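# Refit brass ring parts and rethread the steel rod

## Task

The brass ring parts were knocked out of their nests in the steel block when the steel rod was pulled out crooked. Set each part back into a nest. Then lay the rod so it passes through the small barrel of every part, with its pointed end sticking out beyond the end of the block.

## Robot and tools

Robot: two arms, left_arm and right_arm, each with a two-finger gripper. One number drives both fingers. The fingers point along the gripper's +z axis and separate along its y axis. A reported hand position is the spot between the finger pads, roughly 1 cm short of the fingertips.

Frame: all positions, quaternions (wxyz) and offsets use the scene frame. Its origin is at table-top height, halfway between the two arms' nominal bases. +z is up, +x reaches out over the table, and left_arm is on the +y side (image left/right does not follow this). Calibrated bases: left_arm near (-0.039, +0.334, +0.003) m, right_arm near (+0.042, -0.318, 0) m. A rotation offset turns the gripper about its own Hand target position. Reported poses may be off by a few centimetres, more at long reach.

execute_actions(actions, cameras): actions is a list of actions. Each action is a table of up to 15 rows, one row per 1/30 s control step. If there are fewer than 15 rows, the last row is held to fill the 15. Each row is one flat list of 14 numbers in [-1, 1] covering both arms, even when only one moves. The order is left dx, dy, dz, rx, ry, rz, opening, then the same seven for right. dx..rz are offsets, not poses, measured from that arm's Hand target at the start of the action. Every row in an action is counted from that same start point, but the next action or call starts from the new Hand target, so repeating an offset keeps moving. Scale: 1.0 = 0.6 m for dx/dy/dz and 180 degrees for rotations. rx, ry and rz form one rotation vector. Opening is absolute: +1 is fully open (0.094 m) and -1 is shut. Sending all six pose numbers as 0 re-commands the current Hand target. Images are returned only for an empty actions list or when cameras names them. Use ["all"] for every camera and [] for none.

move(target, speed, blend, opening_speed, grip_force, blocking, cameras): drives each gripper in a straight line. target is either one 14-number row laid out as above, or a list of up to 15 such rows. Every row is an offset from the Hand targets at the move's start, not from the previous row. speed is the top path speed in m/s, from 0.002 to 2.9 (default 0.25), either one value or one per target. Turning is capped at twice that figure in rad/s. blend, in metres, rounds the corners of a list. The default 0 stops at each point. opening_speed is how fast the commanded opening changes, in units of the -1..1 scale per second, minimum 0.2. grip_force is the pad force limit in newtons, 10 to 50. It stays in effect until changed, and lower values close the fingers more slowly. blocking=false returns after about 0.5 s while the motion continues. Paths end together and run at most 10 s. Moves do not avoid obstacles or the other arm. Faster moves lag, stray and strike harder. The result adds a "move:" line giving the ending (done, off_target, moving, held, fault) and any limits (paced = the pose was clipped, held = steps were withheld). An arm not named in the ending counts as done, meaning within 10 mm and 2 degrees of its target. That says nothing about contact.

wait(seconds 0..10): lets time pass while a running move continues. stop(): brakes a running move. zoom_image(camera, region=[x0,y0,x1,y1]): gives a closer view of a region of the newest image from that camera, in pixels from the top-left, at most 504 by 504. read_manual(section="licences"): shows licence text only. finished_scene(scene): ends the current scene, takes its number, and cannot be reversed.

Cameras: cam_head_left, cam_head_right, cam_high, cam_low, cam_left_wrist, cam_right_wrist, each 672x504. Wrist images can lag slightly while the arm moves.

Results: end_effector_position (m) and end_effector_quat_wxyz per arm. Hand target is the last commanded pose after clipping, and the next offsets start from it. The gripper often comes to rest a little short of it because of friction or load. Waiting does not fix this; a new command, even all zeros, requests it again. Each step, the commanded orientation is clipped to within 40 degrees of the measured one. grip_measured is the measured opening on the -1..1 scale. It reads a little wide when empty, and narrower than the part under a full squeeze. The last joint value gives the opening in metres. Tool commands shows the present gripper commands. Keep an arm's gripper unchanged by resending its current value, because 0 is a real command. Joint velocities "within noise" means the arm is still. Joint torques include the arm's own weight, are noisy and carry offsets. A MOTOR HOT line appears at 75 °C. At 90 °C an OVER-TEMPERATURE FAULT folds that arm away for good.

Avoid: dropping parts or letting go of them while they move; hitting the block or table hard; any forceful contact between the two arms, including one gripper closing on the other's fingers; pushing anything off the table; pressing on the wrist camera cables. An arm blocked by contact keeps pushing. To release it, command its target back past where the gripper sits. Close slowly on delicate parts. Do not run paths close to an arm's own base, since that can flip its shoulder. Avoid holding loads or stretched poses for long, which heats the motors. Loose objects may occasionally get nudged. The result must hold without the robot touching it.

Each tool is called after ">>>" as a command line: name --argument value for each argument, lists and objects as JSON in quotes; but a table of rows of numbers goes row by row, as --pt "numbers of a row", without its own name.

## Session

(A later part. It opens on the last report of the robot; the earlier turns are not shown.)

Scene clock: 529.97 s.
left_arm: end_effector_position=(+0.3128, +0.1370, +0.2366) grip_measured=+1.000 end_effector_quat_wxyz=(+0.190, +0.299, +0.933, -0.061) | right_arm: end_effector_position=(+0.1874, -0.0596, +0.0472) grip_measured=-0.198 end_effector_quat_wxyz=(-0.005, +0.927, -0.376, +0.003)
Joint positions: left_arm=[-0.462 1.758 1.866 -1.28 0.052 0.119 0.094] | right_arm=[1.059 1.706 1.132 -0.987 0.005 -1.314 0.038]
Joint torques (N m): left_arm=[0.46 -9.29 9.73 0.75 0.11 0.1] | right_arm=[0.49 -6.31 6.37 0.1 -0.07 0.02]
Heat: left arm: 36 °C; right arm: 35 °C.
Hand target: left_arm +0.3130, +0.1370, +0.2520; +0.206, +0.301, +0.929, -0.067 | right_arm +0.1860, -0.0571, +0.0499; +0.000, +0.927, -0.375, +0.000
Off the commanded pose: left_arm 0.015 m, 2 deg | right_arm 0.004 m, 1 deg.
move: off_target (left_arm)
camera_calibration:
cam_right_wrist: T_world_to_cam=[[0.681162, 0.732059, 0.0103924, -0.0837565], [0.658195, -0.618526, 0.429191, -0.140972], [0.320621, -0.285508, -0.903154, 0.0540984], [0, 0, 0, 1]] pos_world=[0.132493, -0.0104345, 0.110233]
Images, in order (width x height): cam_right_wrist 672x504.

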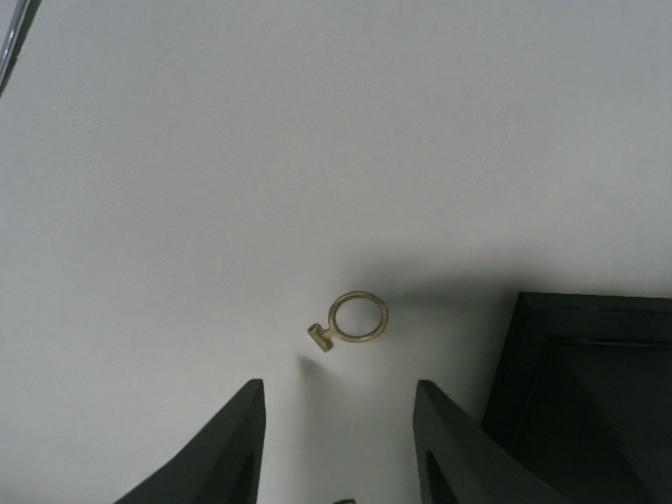

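>>> move --target '[0,0,0,0,0,0,1, -0.005,0.0118,-0.055,0,0,0,-0.2]' --speed 0.1 --cameras '["cam_right_wrist"]'

Scene clock: 540.97 s.
left_arm: end_effector_position=(+0.3128, +0.1370, +0.2366) grip_measured=+1.000 end_effector_quat_wxyz=(+0.190, +0.299, +0.933, -0.061) | right_arm: end_effector_position=(+0.1856, -0.0502, +0.0250) grip_measured=-0.199 end_effector_quat_wxyz=(-0.006, +0.927, -0.375, +0.003)
Joint positions: left_arm=[-0.462 1.758 1.866 -1.28 0.052 0.119 0.094] | right_arm=[1.08 1.763 1.105 -0.901 0.005 -1.294 0.038]
Joint torques (N m): left_arm=[0.39 -9.26 9.72 0.75 0.11 0.1] | right_arm=[0.42 -6.13 3.66 0.42 -0.07 0.02]
Heat: left arm: 36 °C; right arm: 35 °C.
Hand target: left_arm +0.3130, +0.1370, +0.2520; +0.206, +0.301, +0.929, -0.067 | right_arm +0.1831, -0.0499, +0.0171; +0.000, +0.927, -0.375, +0.000
Off the commanded pose: left_arm 0.015 m, 2 deg | right_arm 0.008 m, 1 deg.
move: off_target (left_arm)
camera_calibration:
cam_right_wrist: T_world_to_cam=[[0.68059, 0.732571, 0.0116775, -0.0892193], [0.658353, -0.618477, 0.429019, -0.12445], [0.321509, -0.284298, -0.90322, 0.0372003], [0, 0, 0, 1]] pos_world=[0.130694, -0.00103413, 0.0880334]
Images, in order (width x height): cam_right_wrist 672x504.

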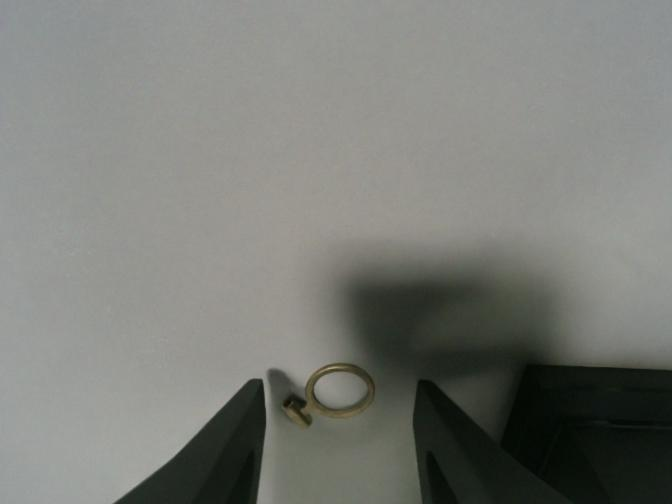

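>>> move --target '[0,0,0,0,0,0,1, -0.002,-0.0025,-0.0075,0,0,0,-0.2]' --speed 0.05 --cameras '["cam_right_wrist"]'

Scene clock: 566.13 s.
left_arm: end_effector_position=(+0.3128, +0.1370, +0.2366) grip_measured=+1.000 end_effector_quat_wxyz=(+0.190, +0.299, +0.933, -0.061) | right_arm: end_effector_position=(+0.1852, -0.0510, +0.0212) grip_measured=-0.199 end_effector_quat_wxyz=(-0.007, +0.927, -0.376, +0.003)
Joint positions: left_arm=[-0.462 1.758 1.866 -1.28 0.052 0.119 0.094] | right_arm=[1.08 1.763 1.089 -0.882 0.005 -1.293 0.038]
Joint torques (N m): left_arm=[0.42 -9.24 9.74 0.76 0.12 0.1] | right_arm=[0.54 -6.02 3.47 0.47 -0.07 0.02]
Motor temperatures (°C): left_arm=[22 37 33 29 23 21 21] | right_arm=[25 28 34 25 24 24 20]
Heat: left arm: 37 °C; right arm: 34 °C.
Hand target: left_arm +0.3130, +0.1370, +0.2520; +0.206, +0.301, +0.929, -0.067 | right_arm +0.1819, -0.0514, +0.0125; +0.000, +0.927, -0.375, +0.000
Off the commanded pose: left_arm 0.015 m, 2 deg | right_arm 0.009 m, 1 deg.
move: off_target (left_arm)
camera_calibration:
cam_right_wrist: T_world_to_cam=[[0.681375, 0.731788, 0.0146603, -0.0884597], [0.657048, -0.620364, 0.428295, -0.122882], [0.322516, -0.282197, -0.90352, 0.0335432], [0, 0, 0, 1]] pos_world=[0.130195, -0.00203176, 0.0842334]
Images, in order (width x height): cam_right_wrist 672x504.

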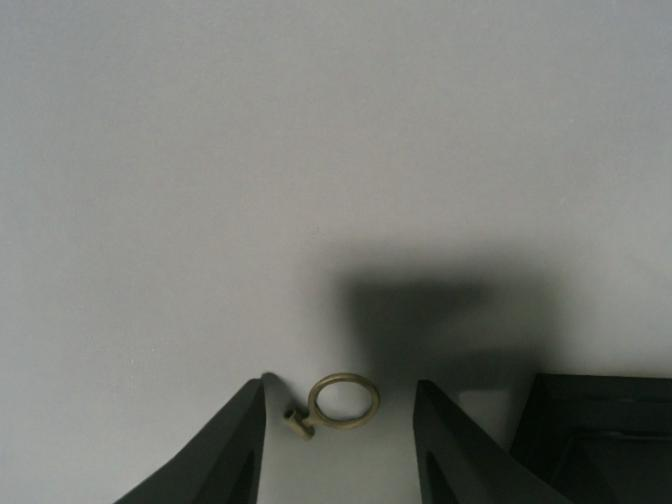

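>>> move --pt "0 0 0 0 0 0 1 -0.0008 -0.001 -0.0025 0 0 0 -0.2" --pt "0 0 0 0 0 0 1 -0.0008 -0.001 -0.0025 0 0 0 -0.6" --speed 0.05 --opening_speed 0.4 --grip_force '[50, 25]' --cameras '["cam_right_wrist"]'

Scene clock: 577.07 s.
left_arm: end_effector_position=(+0.3128, +0.1370, +0.2366) grip_measured=+1.000 end_effector_quat_wxyz=(+0.190, +0.299, +0.933, -0.061) | right_arm: end_effector_position=(+0.1848, -0.0516, +0.0197) grip_measured=-0.599 end_effector_quat_wxyz=(-0.007, +0.927, -0.376, +0.003)
Joint positions: left_arm=[-0.462 1.758 1.866 -1.28 0.052 0.119 0.094] | right_arm=[1.08 1.763 1.082 -0.875 0.005 -1.293 0.019]
Joint torques (N m): left_arm=[0.43 -9.26 9.72 0.75 0.11 0.08] | right_arm=[0.58 -6.01 3.48 0.47 -0.07 0.02]
Heat: left arm: 37 °C; right arm: 34 °C.
Hand target: left_arm +0.3130, +0.1370, +0.2520; +0.206, +0.301, +0.929, -0.067 | right_arm +0.1813, -0.0521, +0.0110; +0.000, +0.927, -0.375, +0.000
Off the commanded pose: left_arm 0.015 m, 2 deg | right_arm 0.009 m, 1 deg.
grip_force (N): 50, 25
move: off_target (left_arm)
camera_calibration:
cam_right_wrist: T_world_to_cam=[[0.681721, 0.731465, 0.0146536, -0.0878398], [0.65678, -0.620694, 0.428227, -0.122375], [0.322329, -0.282307, -0.903552, 0.0321422], [0, 0, 0, 1]] pos_world=[0.129895, -0.00263149, 0.0827334]
Images, in order (width x height): cam_right_wrist 672x504.

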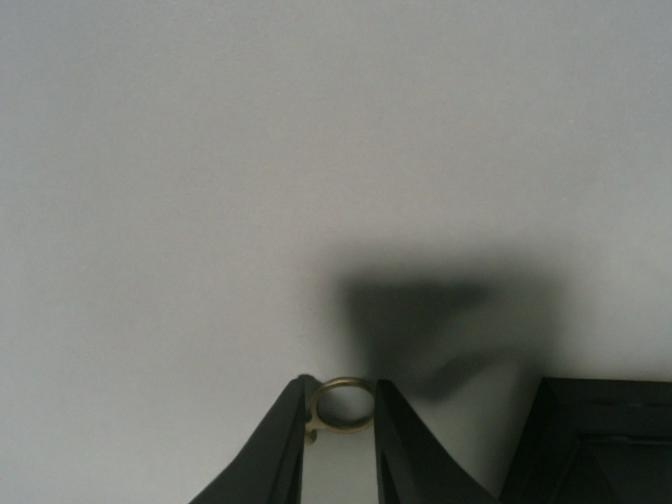

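>>> move --pt "0 0 0 0 0 0 1 0 0 0 0 0 0 -0.75" --pt "0 0 0 0 0 0 1 0 0 0.08 0 0 0 -0.75" --pt "0 0 0 0 0 0 1 0.0587 -0.1807 0.08 0 0 0.0778 -0.75" --speed '[0.05, 0.15, 0.2]' --blend '[0, 0.02, 0]' --cameras '["cam_right_wrist"]'

Scene clock: 598.47 s.
left_arm: end_effector_position=(+0.3128, +0.1370, +0.2366) grip_measured=+1.000 end_effector_quat_wxyz=(+0.190, +0.299, +0.933, -0.061) | right_arm: end_effector_position=(+0.2246, -0.1560, +0.0565) grip_measured=-0.749 end_effector_quat_wxyz=(-0.001, +0.965, -0.261, +0.010)
Joint positions: left_arm=[-0.462 1.758 1.866 -1.28 0.052 0.119 0.094] | right_arm=[0.735 1.496 0.955 -1.017 0.017 -1.88 0.012]
Joint torques (N m): left_arm=[0.44 -9.28 9.7 0.74 0.11 0.09] | right_arm=[-0.38 -7.28 3.63 0.11 -0.17 -0.11]
Heat: left arm: 37 °C; right arm: 34 °C.
Hand target: left_arm +0.3130, +0.1370, +0.2520; +0.206, +0.301, +0.929, -0.067 | right_arm +0.2166, -0.1604, +0.0591; +0.000, +0.966, -0.259, +0.000
Off the commanded pose: left_arm 0.015 m, 2 deg | right_arm 0.010 m, 1 deg.
grip_force (N): 50, 25
move: off_target (left_arm)
camera_calibration:
cam_right_wrist: T_world_to_cam=[[0.485699, 0.874112, 0.00494665, 0.0277028], [0.781765, -0.436905, 0.444924, -0.229387], [0.391075, -0.212232, -0.895555, 0.018203], [0, 0, 0, 1]] pos_world=[0.158753, -0.120573, 0.118225]
Images, in order (width x height): cam_right_wrist 672x504.

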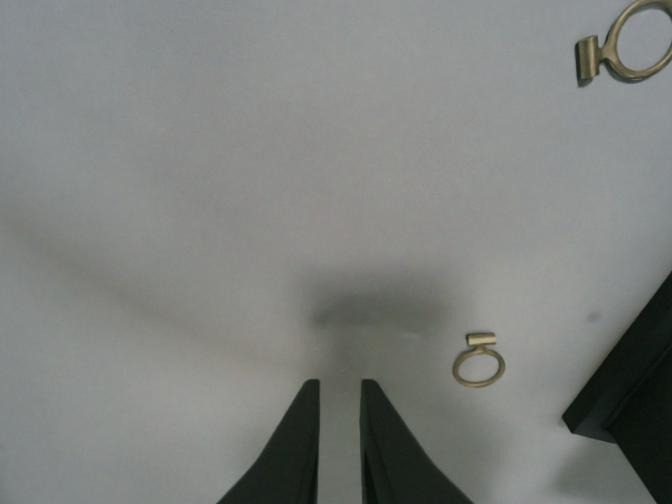

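>>> move --pt "0 0.05 0.1 0 0 0 1 -0.02 0.05 0.07 0.0745 -0.0324 -0.457 -0.2" --pt "0 0.05 0.1 0 0 0 1 -0.0393 0.164 0.0 0.1489 -0.0648 -0.9147 -0.2" --speed 0.35 --blend '[0.02, 0]' --grip_force '[50, 35]' --cameras '["cam_right_wrist"]'

Scene clock: 720.47 s.
left_arm: end_effector_position=(+0.3117, +0.1665, +0.3070) grip_measured=+1.000 end_effector_quat_wxyz=(+0.211, +0.298, +0.929, -0.065) | right_arm: end_effector_position=(+0.1904, -0.0625, +0.0575) grip_measured=-0.201 end_effector_quat_wxyz=(+0.162, +0.146, +0.976, -0.014)
Joint positions: left_arm=[-0.38 1.816 2.24 -1.557 0.086 0.194 0.094] | right_arm=[1.239 1.662 1.086 -0.962 0.326 1.53 0.038]
Joint torques (N m): left_arm=[0.73 -7.01 8.69 0.79 0.15 0.09] | right_arm=[0.46 -5.2 6.39 0.14 0.35 0.04]
Heat: left arm: 36 °C; right arm: 34 °C.
Hand target: left_arm +0.3130, +0.1670, +0.3119; +0.206, +0.301, +0.929, -0.067 | right_arm +0.1930, -0.0621, +0.0590; +0.171, +0.146, +0.974, -0.026
Off the commanded pose: left_arm 0.005 m, 1 deg | right_arm 0.003 m, 2 deg.
joint sent to its limit (left arm) — joint 4 (wrist pitch), lower limit. The joint targets still meet the commanded pose.
grip_force (N): 50, 35
move: done
camera_calibration:
cam_right_wrist: T_world_to_cam=[[-0.270665, -0.962577, -0.0136132, -0.00721468], [-0.956865, 0.267453, 0.113485, 0.23192], [-0.105598, 0.0437425, -0.993446, 0.168474], [0, 0, 0, 1]] pos_world=[0.237754, -0.076342, 0.140952]
Images, in order (width x height): cam_right_wrist 672x504.

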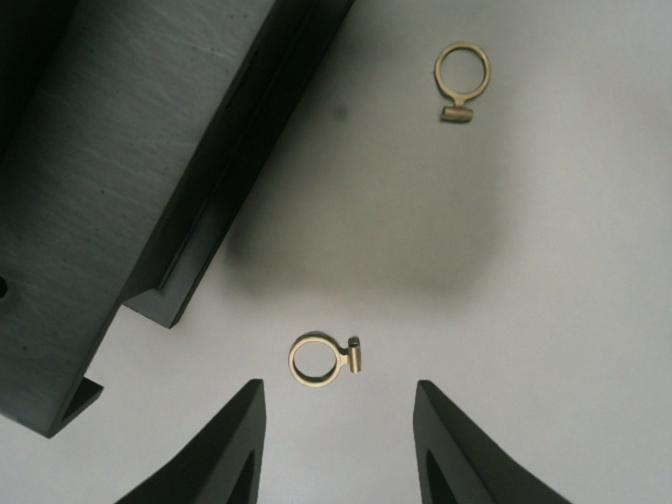

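>>> move --target '[0,0,0,0,0,0,1, 0.005,0.0057,-0.062,0,0,0,-0.2]' --speed 0.12 --cameras '["cam_right_wrist"]'

Scene clock: 730.50 s.
left_arm: end_effector_position=(+0.3117, +0.1665, +0.3070) grip_measured=+1.000 end_effector_quat_wxyz=(+0.211, +0.298, +0.929, -0.065) | right_arm: end_effector_position=(+0.1927, -0.0565, +0.0279) grip_measured=-0.201 end_effector_quat_wxyz=(+0.162, +0.146, +0.976, -0.019)
Joint positions: left_arm=[-0.38 1.816 2.24 -1.557 0.086 0.194 0.094] | right_arm=[1.239 1.738 1.046 -0.856 0.327 1.53 0.038]
Joint torques (N m): left_arm=[0.68 -7.01 8.62 0.8 0.15 0.09] | right_arm=[-0.06 -5.89 3.6 0.48 0.34 0.01]
Heat: left arm: 35 °C; right arm: 35 °C.
Hand target: left_arm +0.3130, +0.1670, +0.3119; +0.206, +0.301, +0.929, -0.067 | right_arm +0.1960, -0.0588, +0.0217; +0.171, +0.146, +0.974, -0.026
Off the commanded pose: left_arm 0.005 m, 1 deg | right_arm 0.007 m, 1 deg.
joint sent to its limit (left arm) — joint 4 (wrist pitch), lower limit. The joint targets still meet the commanded pose.
grip_force (N): 50, 35
move: done
camera_calibration:
cam_right_wrist: T_world_to_cam=[[-0.271053, -0.962554, -0.0045378, -0.00134244], [-0.956509, 0.268817, 0.113263, 0.235792], [-0.107802, 0.0350407, -0.993555, 0.138959], [0, 0, 0, 1]] pos_world=[0.240153, -0.0695463, 0.111351]
Images, in order (width x height): cam_right_wrist 672x504.

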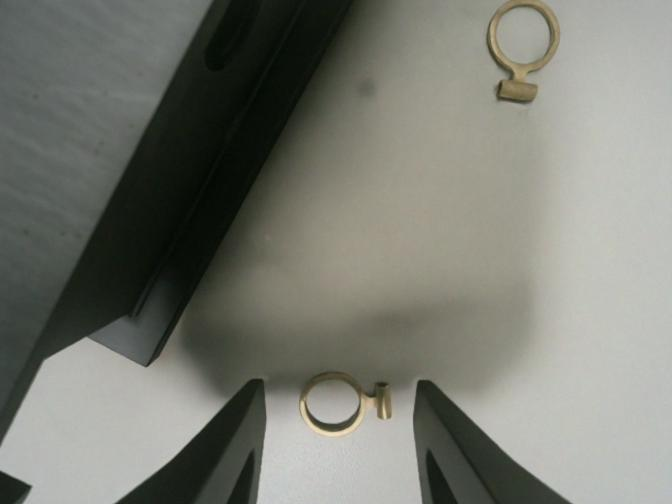

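>>> move --target '[0,0,0,0,0,0,1, 0.0017,-0.0008,-0.0105,0,0,0,-0.2]' --speed 0.06 --cameras '["cam_right_wrist"]'

Scene clock: 739.13 s.
left_arm: end_effector_position=(+0.3117, +0.1665, +0.3070) grip_measured=+1.000 end_effector_quat_wxyz=(+0.211, +0.298, +0.929, -0.065) | right_arm: end_effector_position=(+0.1931, -0.0552, +0.0230) grip_measured=-0.201 end_effector_quat_wxyz=(+0.163, +0.146, +0.976, -0.016)
Joint positions: left_arm=[-0.38 1.816 2.24 -1.557 0.086 0.194 0.094] | right_arm=[1.239 1.745 1.033 -0.829 0.327 1.53 0.038]
Joint torques (N m): left_arm=[0.72 -6.99 8.68 0.79 0.15 0.1] | right_arm=[-0.42 -5.71 3.44 0.5 0.34 -0.04]
Heat: left arm: 34 °C; right arm: 34 °C.
Hand target: left_arm +0.3130, +0.1670, +0.3119; +0.206, +0.301, +0.929, -0.067 | right_arm +0.1971, -0.0590, +0.0155; +0.171, +0.146, +0.974, -0.026
Off the commanded pose: left_arm 0.005 m, 1 deg | right_arm 0.009 m, 2 deg.
joint sent to its limit (left arm) — joint 4 (wrist pitch), lower limit. The joint targets still meet the commanded pose.
grip_force (N): 50, 35
move: done
camera_calibration:
cam_right_wrist: T_world_to_cam=[[-0.2711, -0.962483, -0.0114288, 0.000240405], [-0.956741, 0.268142, 0.112899, 0.236456], [-0.105599, 0.0415412, -0.993541, 0.134111], [0, 0, 0, 1]] pos_world=[0.240454, -0.0687434, 0.106552]
Images, in order (width x height): cam_right_wrist 672x504.

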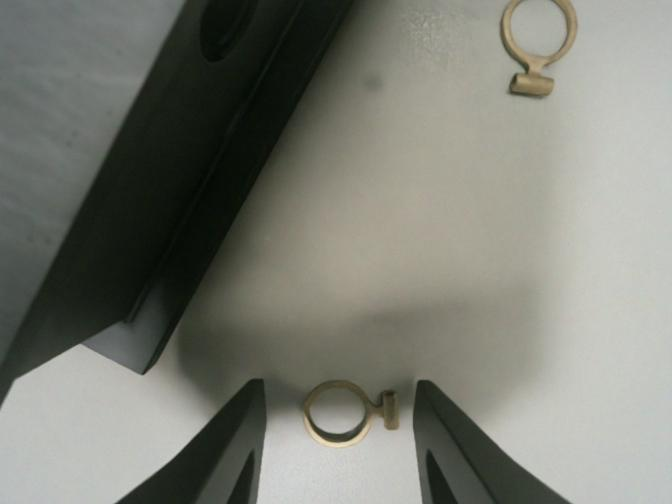

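>>> move --target '[0,0,0,0,0,0,1, 0,-0.0045,-0.0035,0,0,0,-0.2]' --speed 0.05 --cameras '["cam_right_wrist"]'

Scene clock: 774.07 s.
left_arm: end_effector_position=(+0.3117, +0.1665, +0.3070) grip_measured=+1.000 end_effector_quat_wxyz=(+0.211, +0.298, +0.929, -0.065) | right_arm: end_effector_position=(+0.1931, -0.0583, +0.0196) grip_measured=-0.201 end_effector_quat_wxyz=(+0.162, +0.146, +0.976, -0.018)
Joint positions: left_arm=[-0.38 1.816 2.24 -1.557 0.086 0.194 0.094] | right_arm=[1.236 1.745 1.018 -0.817 0.327 1.528 0.038]
Joint torques (N m): left_arm=[0.64 -6.97 8.65 0.79 0.14 0.1] | right_arm=[-0.4 -6 3.37 0.45 0.34 -0.05]
Motor temperatures (°C): left_arm=[22 32 35 29 23 21 21] | right_arm=[25 28 33 23 24 24 20]
Heat: left arm: 35 °C; right arm: 33 °C.
Hand target: left_arm +0.3130, +0.1670, +0.3119; +0.206, +0.301, +0.929, -0.067 | right_arm +0.1970, -0.0619, +0.0134; +0.171, +0.146, +0.974, -0.026
Off the commanded pose: left_arm 0.005 m, 1 deg | right_arm 0.008 m, 1 deg.
joint sent to its limit (left arm) — joint 4 (wrist pitch), lower limit. The joint targets still meet the commanded pose.
grip_force (N): 50, 35
move: done
camera_calibration:
cam_right_wrist: T_world_to_cam=[[-0.27232, -0.962182, -0.00685905, -0.00262563], [-0.95625, 0.269835, 0.113031, 0.237675], [-0.106906, 0.0373396, -0.993568, 0.130876], [0, 0, 0, 1]] pos_world=[0.240553, -0.0715463, 0.103151]
Images, in order (width x height): cam_right_wrist 672x504.

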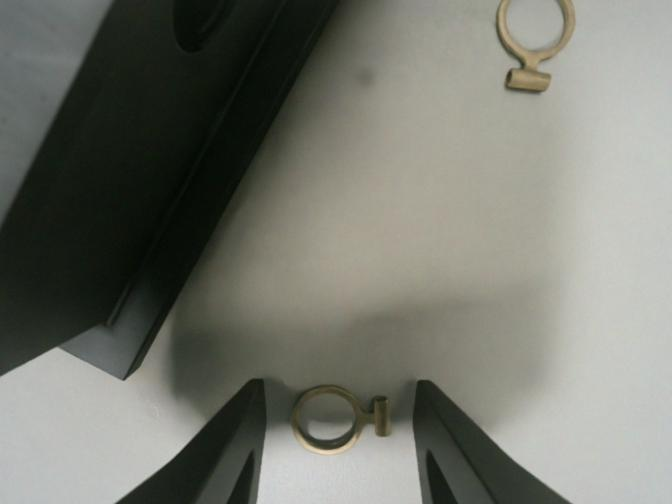

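>>> move --target '[0,0,0,0,0,0,1, 0,0,0,0,0,0,-0.58]' --speed 0.05 --opening_speed 0.2 --grip_force '[50, 25]' --cameras '["cam_right_wrist"]'

Scene clock: 787.17 s.
left_arm: end_effector_position=(+0.3117, +0.1665, +0.3070) grip_measured=+1.000 end_effector_quat_wxyz=(+0.211, +0.298, +0.929, -0.065) | right_arm: end_effector_position=(+0.1932, -0.0580, +0.0196) grip_measured=-0.579 end_effector_quat_wxyz=(+0.162, +0.146, +0.976, -0.017)
Joint positions: left_arm=[-0.38 1.816 2.24 -1.557 0.086 0.194 0.094] | right_arm=[1.236 1.745 1.018 -0.816 0.327 1.527 0.02]
Joint torques (N m): left_arm=[0.7 -7.02 8.64 0.8 0.14 0.1] | right_arm=[-0.4 -6.02 3.38 0.49 0.34 -0.04]
Heat: left arm: 35 °C; right arm: 33 °C.
Hand target: left_arm +0.3130, +0.1670, +0.3119; +0.206, +0.301, +0.929, -0.067 | right_arm +0.1970, -0.0618, +0.0134; +0.171, +0.146, +0.974, -0.026
Off the commanded pose: left_arm 0.005 m, 1 deg | right_arm 0.008 m, 1 deg.
joint sent to its limit (left arm) — joint 4 (wrist pitch), lower limit. The joint targets still meet the commanded pose.
grip_force (N): 50, 25
move: done
camera_calibration:
cam_right_wrist: T_world_to_cam=[[-0.27191, -0.962291, -0.00786218, -0.0024081], [-0.9564, 0.269322, 0.112982, 0.237722], [-0.106604, 0.0382404, -0.993566, 0.130871], [0, 0, 0, 1]] pos_world=[0.240654, -0.0713456, 0.103151]
Images, in order (width x height): cam_right_wrist 672x504.

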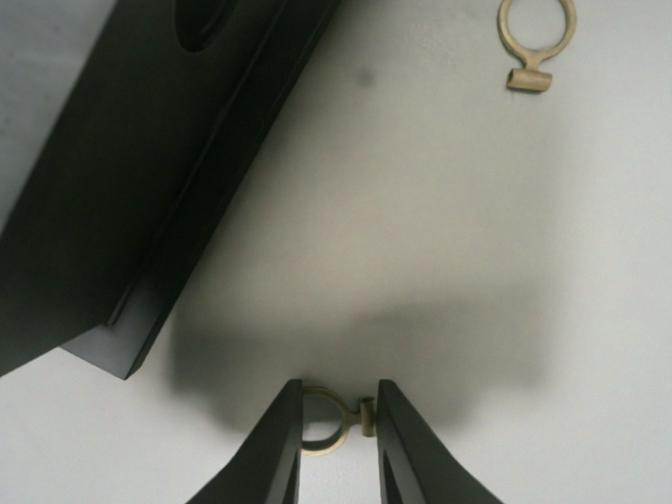

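>>> zoom_image --camera "cam_right_wrist" --region '[230, 350, 450, 504]'

Scaled by 2.291.

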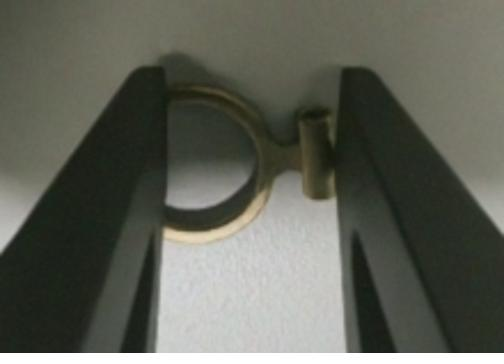

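>>> move --pt "0 0 0 0 0 0 1 0 0 0 0 0 0 -0.15" --pt "0 0 0 0 0 0 1 0.0063 0.0033 -0.0067 0 0 0 -0.15" --speed 0.05 --grip_force '[50, 35]' --opening_speed 0.6 --cameras '["cam_right_wrist"]'

Scene clock: 818.33 s.
left_arm: end_effector_position=(+0.3117, +0.1665, +0.3070) grip_measured=+1.000 end_effector_quat_wxyz=(+0.211, +0.298, +0.929, -0.065) | right_arm: end_effector_position=(+0.1959, -0.0573, +0.0174) grip_measured=-0.151 end_effector_quat_wxyz=(+0.163, +0.146, +0.976, -0.017)
Joint positions: left_arm=[-0.38 1.816 2.24 -1.557 0.086 0.194 0.094] | right_arm=[1.229 1.754 1.018 -0.804 0.328 1.518 0.04]
Joint torques (N m): left_arm=[0.66 -6.99 8.64 0.8 0.14 0.09] | right_arm=[-0.62 -5.39 3.6 0.55 0.33 -0.05]
Heat: left arm: 35 °C; right arm: 33 °C.
Hand target: left_arm +0.3130, +0.1670, +0.3119; +0.206, +0.301, +0.929, -0.067 | right_arm +0.2008, -0.0598, +0.0094; +0.172, +0.146, +0.974, -0.026
Off the commanded pose: left_arm 0.005 m, 1 deg | right_arm 0.010 m, 1 deg.
joint sent to its limit (left arm) — joint 4 (wrist pitch), lower limit. The joint targets still meet the commanded pose.
grip_force (N): 50, 35
move: done
camera_calibration:
cam_right_wrist: T_world_to_cam=[[-0.27019, -0.962773, -0.00814658, -0.00137077], [-0.956998, 0.267622, 0.111949, 0.240371], [-0.105602, 0.0380439, -0.993681, 0.128686], [0, 0, 0, 1]] pos_world=[0.243254, -0.0705442, 0.100952]
Images, in order (width x height): cam_right_wrist 672x504.

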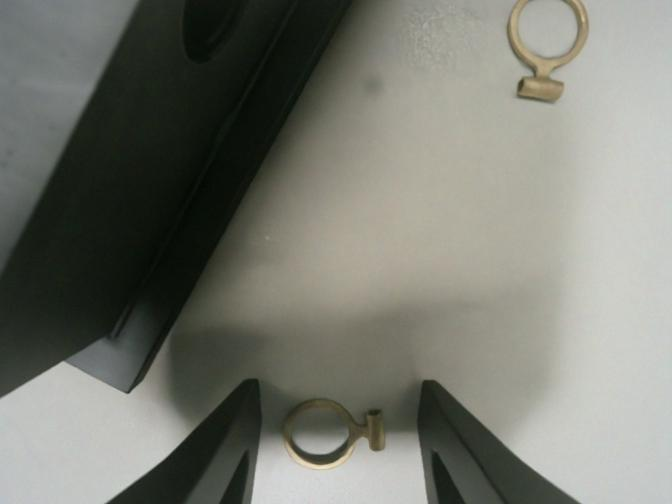

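>>> move --target '[0,0,0,0,0,0,1, 0,0,0,0,0,0,-0.46]' --speed 0.05 --opening_speed 0.2 --grip_force '[50, 25]' --cameras '["cam_right_wrist"]'

>>> zoom_image --camera "cam_right_wrist" --region '[230, 350, 450, 504]'

Scene clock: 828.27 s.
left_arm: end_effector_position=(+0.3117, +0.1665, +0.3070) grip_measured=+1.000 end_effector_quat_wxyz=(+0.211, +0.298, +0.929, -0.065) | right_arm: end_effector_position=(+0.1965, -0.0555, +0.0175) grip_measured=-0.458 end_effector_quat_wxyz=(+0.164, +0.146, +0.976, -0.013)
Joint positions: left_arm=[-0.38 1.816 2.24 -1.557 0.086 0.194 0.094] | right_arm=[1.229 1.754 1.018 -0.796 0.328 1.517 0.025]
Joint torques (N m): left_arm=[0.69 -6.93 8.68 0.79 0.15 0.11] | right_arm=[-0.62 -5.42 3.6 0.49 0.33 -0.04]
Heat: left arm: 35 °C; right arm: 33 °C.
Hand target: left_arm +0.3130, +0.1670, +0.3119; +0.206, +0.301, +0.929, -0.067 | right_arm +0.2008, -0.0598, +0.0094; +0.172, +0.146, +0.974, -0.026
Off the commanded pose: left_arm 0.005 m, 1 deg | right_arm 0.010 m, 2 deg.
joint sent to its limit (left arm) — joint 4 (wrist pitch), lower limit. The joint targets still meet the commanded pose.
grip_force (N): 50, 25
move: done
camera_calibration:
cam_right_wrist: T_world_to_cam=[[-0.269485, -0.962873, -0.0159107, 0.000599689], [-0.957481, 0.266136, 0.111364, 0.240469], [-0.102995, 0.0452451, -0.993652, 0.12864], [0, 0, 0, 1]] pos_world=[0.243655, -0.0692404, 0.101054]
Images, in order (width x height): cam_right_wrist 672x504.

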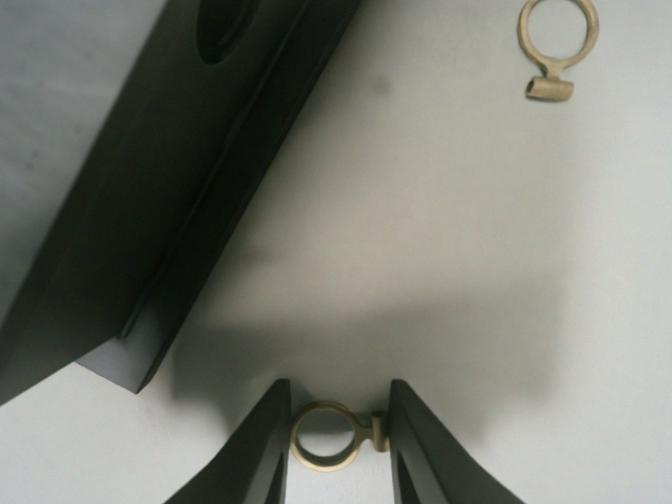

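Scaled by 2.291.

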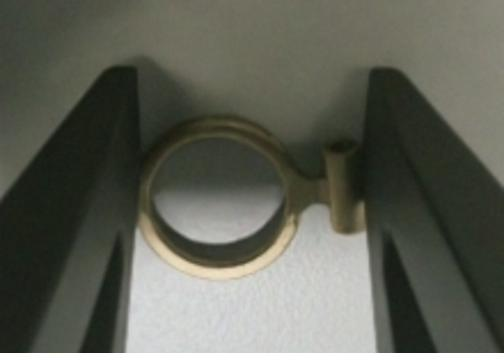

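>>> move --target '[0,0,0,0,0,0,1, 0,0,0,0,0,0,-0.58]' --speed 0.05 --opening_speed 0.2 --grip_force '[50, 25]' --cameras '["cam_right_wrist"]'

>>> zoom_image --camera "cam_right_wrist" --region '[230, 350, 450, 504]'

Scene clock: 843.17 s.
left_arm: end_effector_position=(+0.3117, +0.1665, +0.3070) grip_measured=+1.000 end_effector_quat_wxyz=(+0.211, +0.298, +0.929, -0.065) | right_arm: end_effector_position=(+0.1981, -0.0557, +0.0173) grip_measured=-0.579 end_effector_quat_wxyz=(+0.166, +0.147, +0.975, -0.014)
Joint positions: left_arm=[-0.38 1.816 2.24 -1.557 0.086 0.194 0.094] | right_arm=[1.227 1.755 1.018 -0.793 0.333 1.517 0.02]
Joint torques (N m): left_arm=[0.73 -6.95 8.69 0.8 0.14 0.1] | right_arm=[-0.43 -5.56 3.62 0.47 0.29 -0.05]
Heat: left arm: 35 °C; right arm: 33 °C.
Hand target: left_arm +0.3130, +0.1670, +0.3119; +0.206, +0.301, +0.929, -0.067 | right_arm +0.2009, -0.0598, +0.0094; +0.172, +0.146, +0.974, -0.026
Off the commanded pose: left_arm 0.005 m, 1 deg | right_arm 0.009 m, 2 deg.
joint sent to its limit (left arm) — joint 4 (wrist pitch), lower limit. The joint targets still meet the commanded pose.
grip_force (N): 50, 25
move: done
camera_calibration:
cam_right_wrist: T_world_to_cam=[[-0.271521, -0.962295, -0.0162523, 0.00117871], [-0.95743, 0.268351, 0.106376, 0.24225], [-0.0980039, 0.0444437, -0.994193, 0.127549], [0, 0, 0, 1]] pos_world=[0.244757, -0.0695425, 0.101058]
Images, in order (width x height): cam_right_wrist 672x504.

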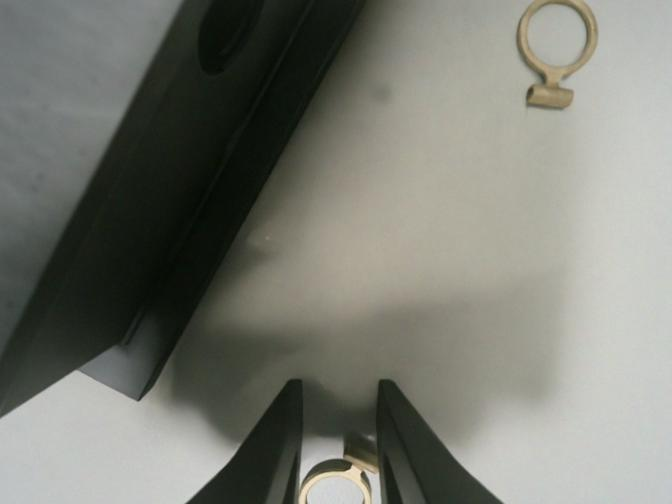

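Scaled by 2.291.

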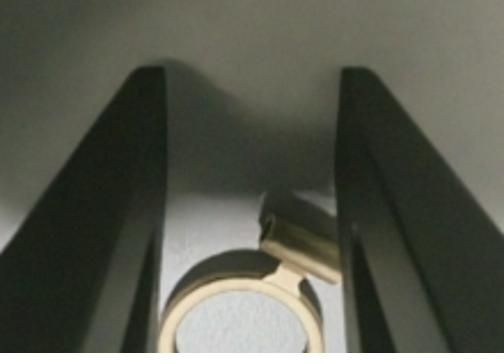

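>>> move --pt "0 0 0 0 0 0 1 0 0 0.004 0 0 0 -0.1" --pt "0 0 0 0 0 0 1 -0.0223 0.0068 0.004 0 0 0 -0.1" --pt "0 0 0 0 0 0 1 -0.0223 0.0068 -0.0005 0 0 0 -0.1" --pt "0 0 0 0 0 0 1 -0.0466 -0.0729 -0.0005 0 0 0 -0.1" --speed 0.05 --grip_force '[50, 35]' --opening_speed 0.8 --cameras '["cam_right_wrist"]'

Scene clock: 916.97 s.
left_arm: end_effector_position=(+0.3117, +0.1665, +0.3070) grip_measured=+1.000 end_effector_quat_wxyz=(+0.211, +0.298, +0.929, -0.065) | right_arm: end_effector_position=(+0.1804, -0.0866, +0.0160) grip_measured=-0.101 end_effector_quat_wxyz=(+0.183, +0.148, +0.972, +0.000)
Joint positions: left_arm=[-0.38 1.816 2.24 -1.557 0.086 0.194 0.094] | right_arm=[1.27 1.612 0.84 -0.74 0.364 1.56 0.042]
Joint torques (N m): left_arm=[0.68 -6.98 8.66 0.8 0.14 0.1] | right_arm=[-0.18 -6.3 2.09 0.14 0.04 0.02]
Heat: left arm: 35 °C; right arm: 33 °C.
Hand target: left_arm +0.3130, +0.1670, +0.3119; +0.206, +0.301, +0.929, -0.067 | right_arm +0.1728, -0.1036, +0.0091; +0.172, +0.146, +0.974, -0.026
Off the commanded pose: left_arm 0.005 m, 1 deg | right_arm 0.020 m, 3 deg.
joint sent to its limit (left arm) — joint 4 (wrist pitch), lower limit. The joint targets still meet the commanded pose.
grip_force (N): 50, 35
move: off_target (right_arm)
camera_calibration:
cam_right_wrist: T_world_to_cam=[[-0.269154, -0.961917, -0.0476661, -0.0332324], [-0.961202, 0.265192, 0.0759214, 0.234713], [-0.0603895, 0.0662513, -0.995974, 0.121077], [0, 0, 0, 1]] pos_world=[0.223974, -0.102232, 0.101186]
Images, in order (width x height): cam_right_wrist 672x504.

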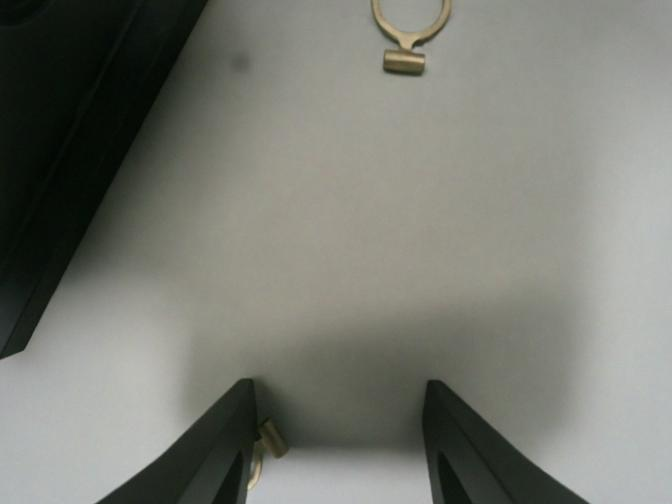

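>>> move --target '[0,0,0,0,0,0,1, 0.0127,0.0283,0.03,0,0,0,-0.1]' --speed 0.08 --cameras '["cam_right_wrist"]'

Scene clock: 921.03 s.
left_arm: end_effector_position=(+0.3117, +0.1665, +0.3070) grip_measured=+1.000 end_effector_quat_wxyz=(+0.211, +0.298, +0.929, -0.065) | right_arm: end_effector_position=(+0.1779, -0.0848, +0.0275) grip_measured=-0.101 end_effector_quat_wxyz=(+0.169, +0.147, +0.975, -0.011)
Joint positions: left_arm=[-0.38 1.816 2.24 -1.557 0.086 0.194 0.094] | right_arm=[1.265 1.612 0.9 -0.826 0.339 1.557 0.042]
Joint torques (N m): left_arm=[0.7 -7.01 8.7 0.79 0.13 0.11] | right_arm=[-0.51 -4.34 5.79 0.15 0.24 -0.05]
Heat: left arm: 35 °C; right arm: 33 °C.
Hand target: left_arm +0.3130, +0.1670, +0.3119; +0.206, +0.301, +0.929, -0.067 | right_arm +0.1804, -0.0866, +0.0270; +0.171, +0.146, +0.974, -0.026
Off the commanded pose: left_arm 0.005 m, 1 deg | right_arm 0.003 m, 2 deg.
joint sent to its limit (left arm) — joint 4 (wrist pitch), lower limit. The joint targets still meet the commanded pose.
grip_force (N): 50, 35
move: done
camera_calibration:
cam_right_wrist: T_world_to_cam=[[-0.270812, -0.962383, -0.0219084, -0.0320961], [-0.958254, 0.267343, 0.101372, 0.229848], [-0.091702, 0.0484467, -0.994607, 0.136301], [0, 0, 0, 1]] pos_world=[0.22406, -0.0989403, 0.111562]
Images, in order (width x height): cam_right_wrist 672x504.

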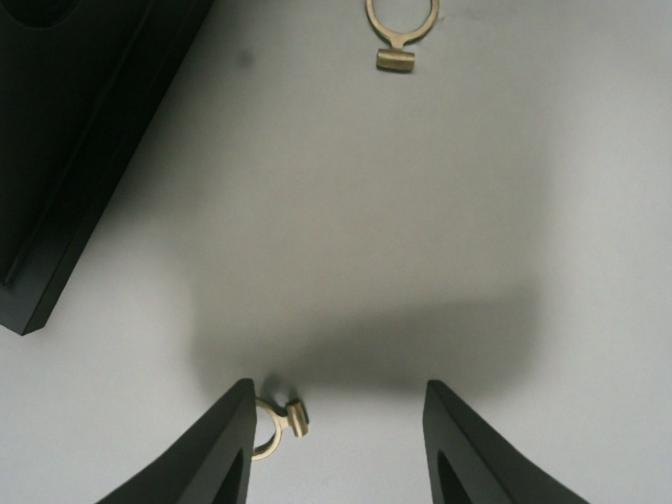

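>>> move --pt "0 0 0 0 0 0 1 0 0 0.1217 0 0 0 -0.1" --pt "0 0 0 0 0 0 1 0.02 0.01 0.1217 -0.0651 0.1067 0.5332 -0.1" --pt "0 0 0 0 0 0 1 0.0 0.035 0.08 0.1588 -0.0299 -0.9142 -0.1" --speed 0.6 --blend 0.01 --cameras '["cam_right_wrist", "cam_head_right"]'

Scene clock: 975.60 s.
left_arm: end_effector_position=(+0.3117, +0.1665, +0.3070) grip_measured=+1.000 end_effector_quat_wxyz=(+0.211, +0.298, +0.929, -0.065) | right_arm: end_effector_position=(+0.1846, -0.0654, +0.0843) grip_measured=-0.101 end_effector_quat_wxyz=(-0.007, +0.999, -0.040, +0.013)
Joint positions: left_arm=[-0.38 1.816 2.24 -1.557 0.086 0.194 0.094] | right_arm=[1.065 1.633 1.204 -1.118 0.016 -1.999 0.042]
Joint torques (N m): left_arm=[0.75 -7.01 8.62 0.79 0.14 0.1] | right_arm=[0.13 -5.16 3.77 0.42 -0.17 -0.08]
Heat: left arm: 35 °C; right arm: 35 °C.
Hand target: left_arm +0.3130, +0.1670, +0.3119; +0.206, +0.301, +0.929, -0.067 | right_arm +0.1805, -0.0656, +0.0751; +0.000, +0.999, -0.035, +0.000
Off the commanded pose: left_arm 0.005 m, 1 deg | right_arm 0.010 m, 2 deg.
joint sent to its limit (left arm) — joint 4 (wrist pitch), lower limit. The joint targets still meet the commanded pose.
grip_force (N): 50, 35
move: done
camera_calibration:
cam_right_wrist: T_world_to_cam=[[0.0581032, 0.998226, 0.0129971, 0.0541482], [0.891367, -0.0577371, 0.44959, -0.166734], [0.449543, -0.0145375, -0.893141, 0.0799009], [0, 0, 0, 1]] pos_world=[0.109556, -0.0625173, 0.145621]
Images, in order (width x height): cam_head_right 672x504, cam_right_wrist 672x504.

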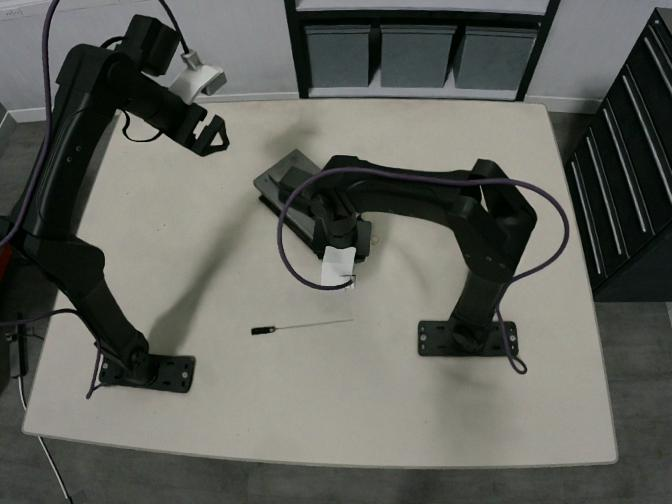

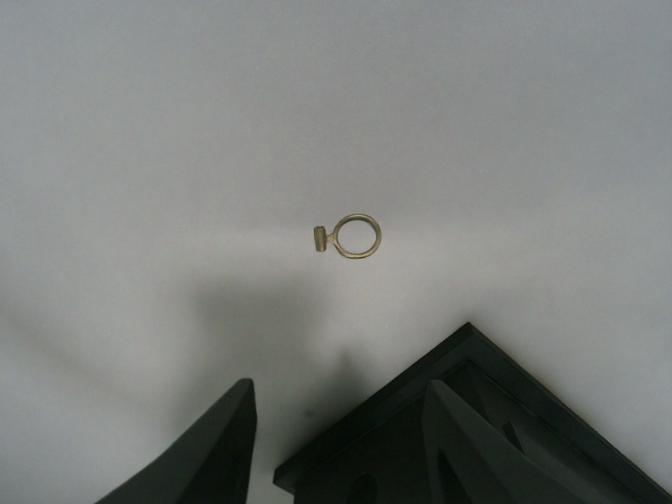

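>>> move --target '[0,0,0,0,0,0,1, -0.0275,0.009,-0.0652,0,0,0.0111,-0.2]' --speed 0.15 --cameras '["cam_right_wrist"]'

Scene clock: 998.23 s.
left_arm: end_effector_position=(+0.3117, +0.1665, +0.3070) grip_measured=+1.000 end_effector_quat_wxyz=(+0.211, +0.298, +0.929, -0.065) | right_arm: end_effector_position=(+0.1684, -0.0596, +0.0435) grip_measured=-0.198 end_effector_quat_wxyz=(-0.005, +1.000, -0.018, +0.010)
Joint positions: left_arm=[-0.38 1.816 2.24 -1.557 0.086 0.194 0.094] | right_arm=[1.123 1.672 1.078 -0.96 0.015 -1.985 0.038]
Joint torques (N m): left_arm=[0.68 -6.97 8.62 0.8 0.15 0.1] | right_arm=[0.31 -5.5 3.73 0.39 -0.15 0.02]
Heat: left arm: 35 °C; right arm: 34 °C.
Hand target: left_arm +0.3130, +0.1670, +0.3119; +0.206, +0.301, +0.929, -0.067 | right_arm +0.1640, -0.0602, +0.0360; +0.000, +1.000, -0.018, +0.000
Off the commanded pose: left_arm 0.005 m, 1 deg | right_arm 0.009 m, 1 deg.
joint sent to its limit (left arm) — joint 4 (wrist pitch), lower limit. The joint targets still meet the commanded pose.
grip_force (N): 50, 35
move: done
camera_calibration:
cam_right_wrist: T_world_to_cam=[[0.0143282, 0.999862, 0.00845162, 0.0576068], [0.894938, -0.0165936, 0.445882, -0.131595], [0.44596, 0.00117499, -0.895052, 0.0524381], [0, 0, 0, 1]] pos_world=[0.0935586, -0.0598441, 0.105124]
Images, in order (width x height): cam_right_wrist 672x504.

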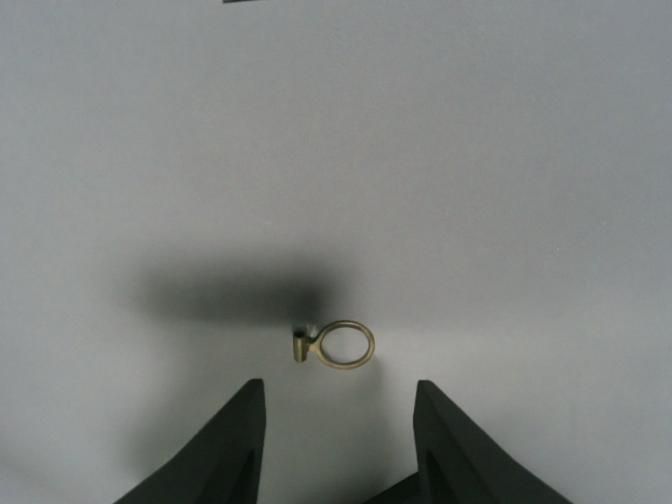

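>>> move --target '[0,0,0,0,0,0,1, -0.001,-0.002,-0.037,0,0,0,-0.2]' --speed 0.08 --cameras '["cam_right_wrist"]'

Scene clock: 1008.67 s.
left_arm: end_effector_position=(+0.3117, +0.1665, +0.3070) grip_measured=+1.000 end_effector_quat_wxyz=(+0.211, +0.298, +0.929, -0.065) | right_arm: end_effector_position=(+0.1683, -0.0599, +0.0220) grip_measured=-0.199 end_effector_quat_wxyz=(-0.006, +1.000, -0.018, +0.011)
Joint positions: left_arm=[-0.38 1.816 2.24 -1.557 0.086 0.194 0.094] | right_arm=[1.123 1.701 1.019 -0.868 0.015 -1.985 0.038]
Joint torques (N m): left_arm=[0.69 -7.02 8.66 0.79 0.13 0.09] | right_arm=[0.31 -5.45 3.52 0.4 -0.15 0.01]
Heat: left arm: 35 °C; right arm: 33 °C.
Hand target: left_arm +0.3130, +0.1670, +0.3119; +0.206, +0.301, +0.929, -0.067 | right_arm +0.1634, -0.0614, +0.0138; +0.000, +1.000, -0.017, +0.000
Off the commanded pose: left_arm 0.005 m, 1 deg | right_arm 0.010 m, 1 deg.
joint sent to its limit (left arm) — joint 4 (wrist pitch), lower limit. The joint targets still meet the commanded pose.
grip_force (N): 50, 35
move: done
camera_calibration:
cam_right_wrist: T_world_to_cam=[[0.0143138, 0.999838, 0.0109267, 0.0579837], [0.894439, -0.0176881, 0.446839, -0.121891], [0.44696, 0.00337732, -0.894548, 0.0331906], [0, 0, 0, 1]] pos_world=[0.0933594, -0.0602424, 0.0835227]
Images, in order (width x height): cam_right_wrist 672x504.

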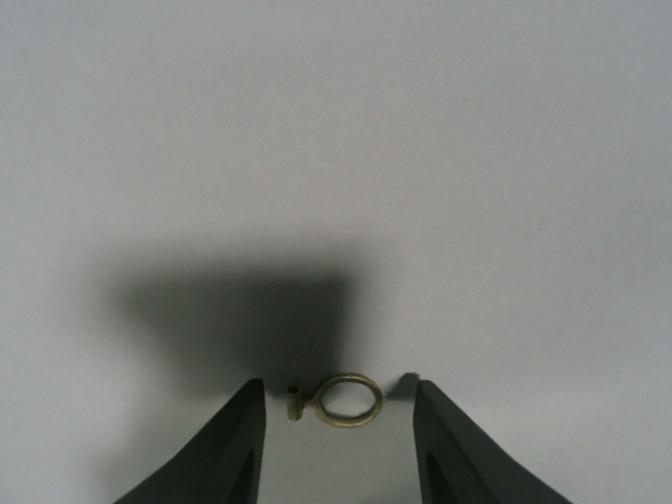

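>>> move --target '[0,0,0,0,0,0,1, -0.0005,-0.0025,-0.0042,0,0,0,-0.25]' --speed 0.04 --cameras '["cam_right_wrist"]'

>>> zoom_image --camera "cam_right_wrist" --region '[230, 340, 450, 494]'

Scene clock: 1016.87 s.
left_arm: end_effector_position=(+0.3117, +0.1665, +0.3070) grip_measured=+1.000 end_effector_quat_wxyz=(+0.211, +0.298, +0.929, -0.065) | right_arm: end_effector_position=(+0.1678, -0.0609, +0.0195) grip_measured=-0.248 end_effector_quat_wxyz=(-0.006, +1.000, -0.018, +0.011)
Joint positions: left_arm=[-0.38 1.816 2.24 -1.557 0.086 0.194 0.094] | right_arm=[1.123 1.701 1.008 -0.857 0.015 -1.985 0.035]
Joint torques (N m): left_arm=[0.68 -6.97 8.65 0.79 0.16 0.09] | right_arm=[0.17 -5.49 3.41 0.38 -0.16 0]
Heat: left arm: 35 °C; right arm: 33 °C.
Hand target: left_arm +0.3130, +0.1670, +0.3119; +0.206, +0.301, +0.929, -0.067 | right_arm +0.1631, -0.0629, +0.0113; +0.000, +1.000, -0.017, +0.000
Off the commanded pose: left_arm 0.005 m, 1 deg | right_arm 0.010 m, 1 deg.
joint sent to its limit (left arm) — joint 4 (wrist pitch), lower limit. The joint targets still meet the commanded pose.
grip_force (N): 50, 35
move: done
camera_calibration:
cam_right_wrist: T_world_to_cam=[[0.014267, 0.999835, 0.0112433, 0.0589963], [0.89434, -0.0177886, 0.447034, -0.120357], [0.44716, 0.00367752, -0.894447, 0.0311725], [0, 0, 0, 1]] pos_world=[0.0928595, -0.0612422, 0.0810225]
Images, in order (width x height): cam_right_wrist 672x504.

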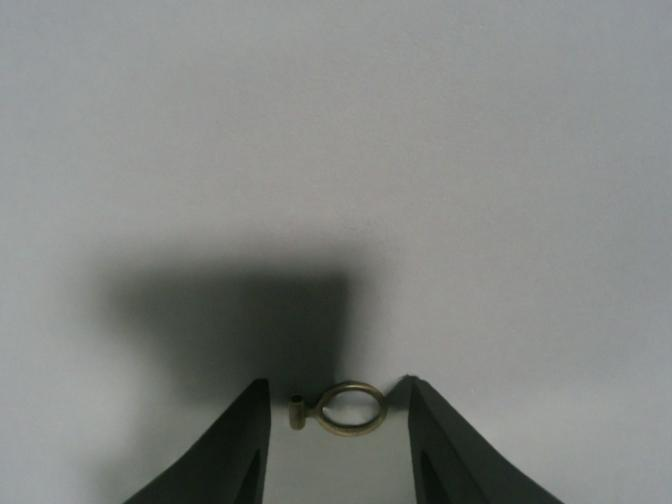

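Scaled by 2.291.

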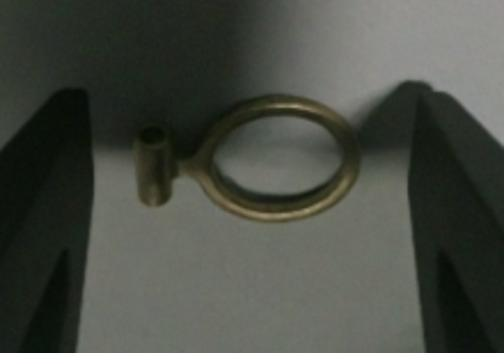

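>>> move --target '[0,0,0,0,0,0,1, 0,0,0,0,0,0,-0.56]' --speed 0.05 --opening_speed 0.2 --grip_force '[50, 30]' --cameras '["cam_right_wrist"]'

>>> zoom_image --camera "cam_right_wrist" --region '[230, 340, 450, 494]'

Scene clock: 1024.57 s.
left_arm: end_effector_position=(+0.3117, +0.1665, +0.3070) grip_measured=+1.000 end_effector_quat_wxyz=(+0.211, +0.298, +0.929, -0.065) | right_arm: end_effector_position=(+0.1679, -0.0607, +0.0195) grip_measured=-0.559 end_effector_quat_wxyz=(-0.007, +1.000, -0.018, +0.011)
Joint positions: left_arm=[-0.38 1.816 2.24 -1.557 0.086 0.194 0.094] | right_arm=[1.123 1.701 1.008 -0.856 0.015 -1.985 0.021]
Joint torques (N m): left_arm=[0.69 -6.98 8.61 0.8 0.14 0.1] | right_arm=[0.18 -5.49 3.41 0.42 -0.16 -0.01]
Heat: left arm: 35 °C; right arm: 33 °C.
Hand target: left_arm +0.3130, +0.1670, +0.3119; +0.206, +0.301, +0.929, -0.067 | right_arm +0.1631, -0.0629, +0.0113; +0.000, +1.000, -0.017, +0.000
Off the commanded pose: left_arm 0.005 m, 1 deg | right_arm 0.010 m, 2 deg.
joint sent to its limit (left arm) — joint 4 (wrist pitch), lower limit. The joint targets still meet the commanded pose.
grip_force (N): 50, 30
move: done
camera_calibration:
cam_right_wrist: T_world_to_cam=[[0.0143496, 0.999825, 0.0119636, 0.0587278], [0.894179, -0.0181861, 0.44734, -0.120477], [0.447479, 0.00427847, -0.894284, 0.0311205], [0, 0, 0, 1]] pos_world=[0.0929598, -0.0610417, 0.0810222]
Images, in order (width x height): cam_right_wrist 672x504.

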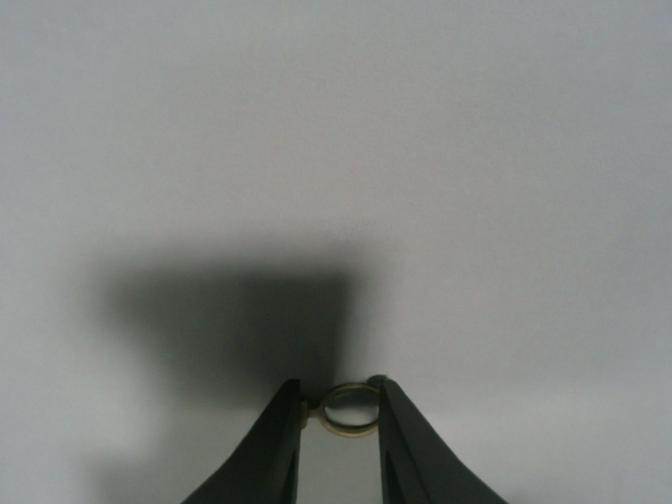

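Scaled by 2.291.

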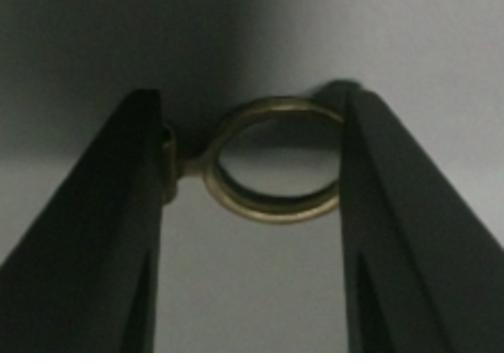

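>>> move --pt "0 0 0 0 0 0 1 0 0 0 0 0 0 -0.3" --pt "0 0 0 0 0 0 1 0 -0.001 -0.0067 0 0 0 -0.3" --speed 0.04 --opening_speed 0.5 --grip_force '[50, 35]' --cameras '["cam_right_wrist"]'

>>> zoom_image --camera "cam_right_wrist" --region '[230, 340, 450, 494]'

Scene clock: 1036.70 s.
left_arm: end_effector_position=(+0.3117, +0.1665, +0.3070) grip_measured=+1.000 end_effector_quat_wxyz=(+0.211, +0.298, +0.929, -0.065) | right_arm: end_effector_position=(+0.1678, -0.0608, +0.0170) grip_measured=-0.301 end_effector_quat_wxyz=(-0.009, +1.000, -0.018, +0.012)
Joint positions: left_arm=[-0.38 1.816 2.24 -1.557 0.086 0.194 0.094] | right_arm=[1.123 1.701 0.997 -0.84 0.015 -1.985 0.033]
Joint torques (N m): left_arm=[0.69 -7.01 8.66 0.8 0.15 0.1] | right_arm=[0.1 -5.07 3.38 0.42 -0.15 -0.01]
Heat: left arm: 35 °C; right arm: 33 °C.
Hand target: left_arm +0.3130, +0.1670, +0.3119; +0.206, +0.301, +0.929, -0.067 | right_arm +0.1630, -0.0636, +0.0073; +0.000, +1.000, -0.017, +0.000
Off the commanded pose: left_arm 0.005 m, 1 deg | right_arm 0.011 m, 2 deg.
joint sent to its limit (left arm) — joint 4 (wrist pitch), lower limit. The joint targets still meet the commanded pose.
grip_force (N): 50, 35
move: off_target (right_arm)
camera_calibration:
cam_right_wrist: T_world_to_cam=[[0.0142632, 0.999769, 0.016106, 0.0588402], [0.893282, -0.0199782, 0.449053, -0.119259], [0.449271, 0.00798226, -0.89336, 0.028784], [0, 0, 0, 1]] pos_world=[0.0927611, -0.0614389, 0.0783206]
Images, in order (width x height): cam_right_wrist 672x504.

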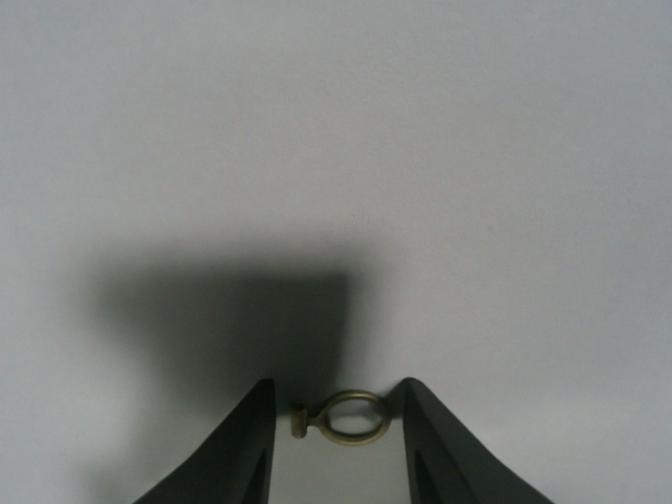

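Scaled by 2.291.

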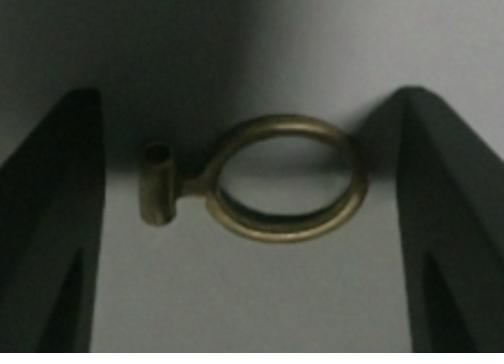

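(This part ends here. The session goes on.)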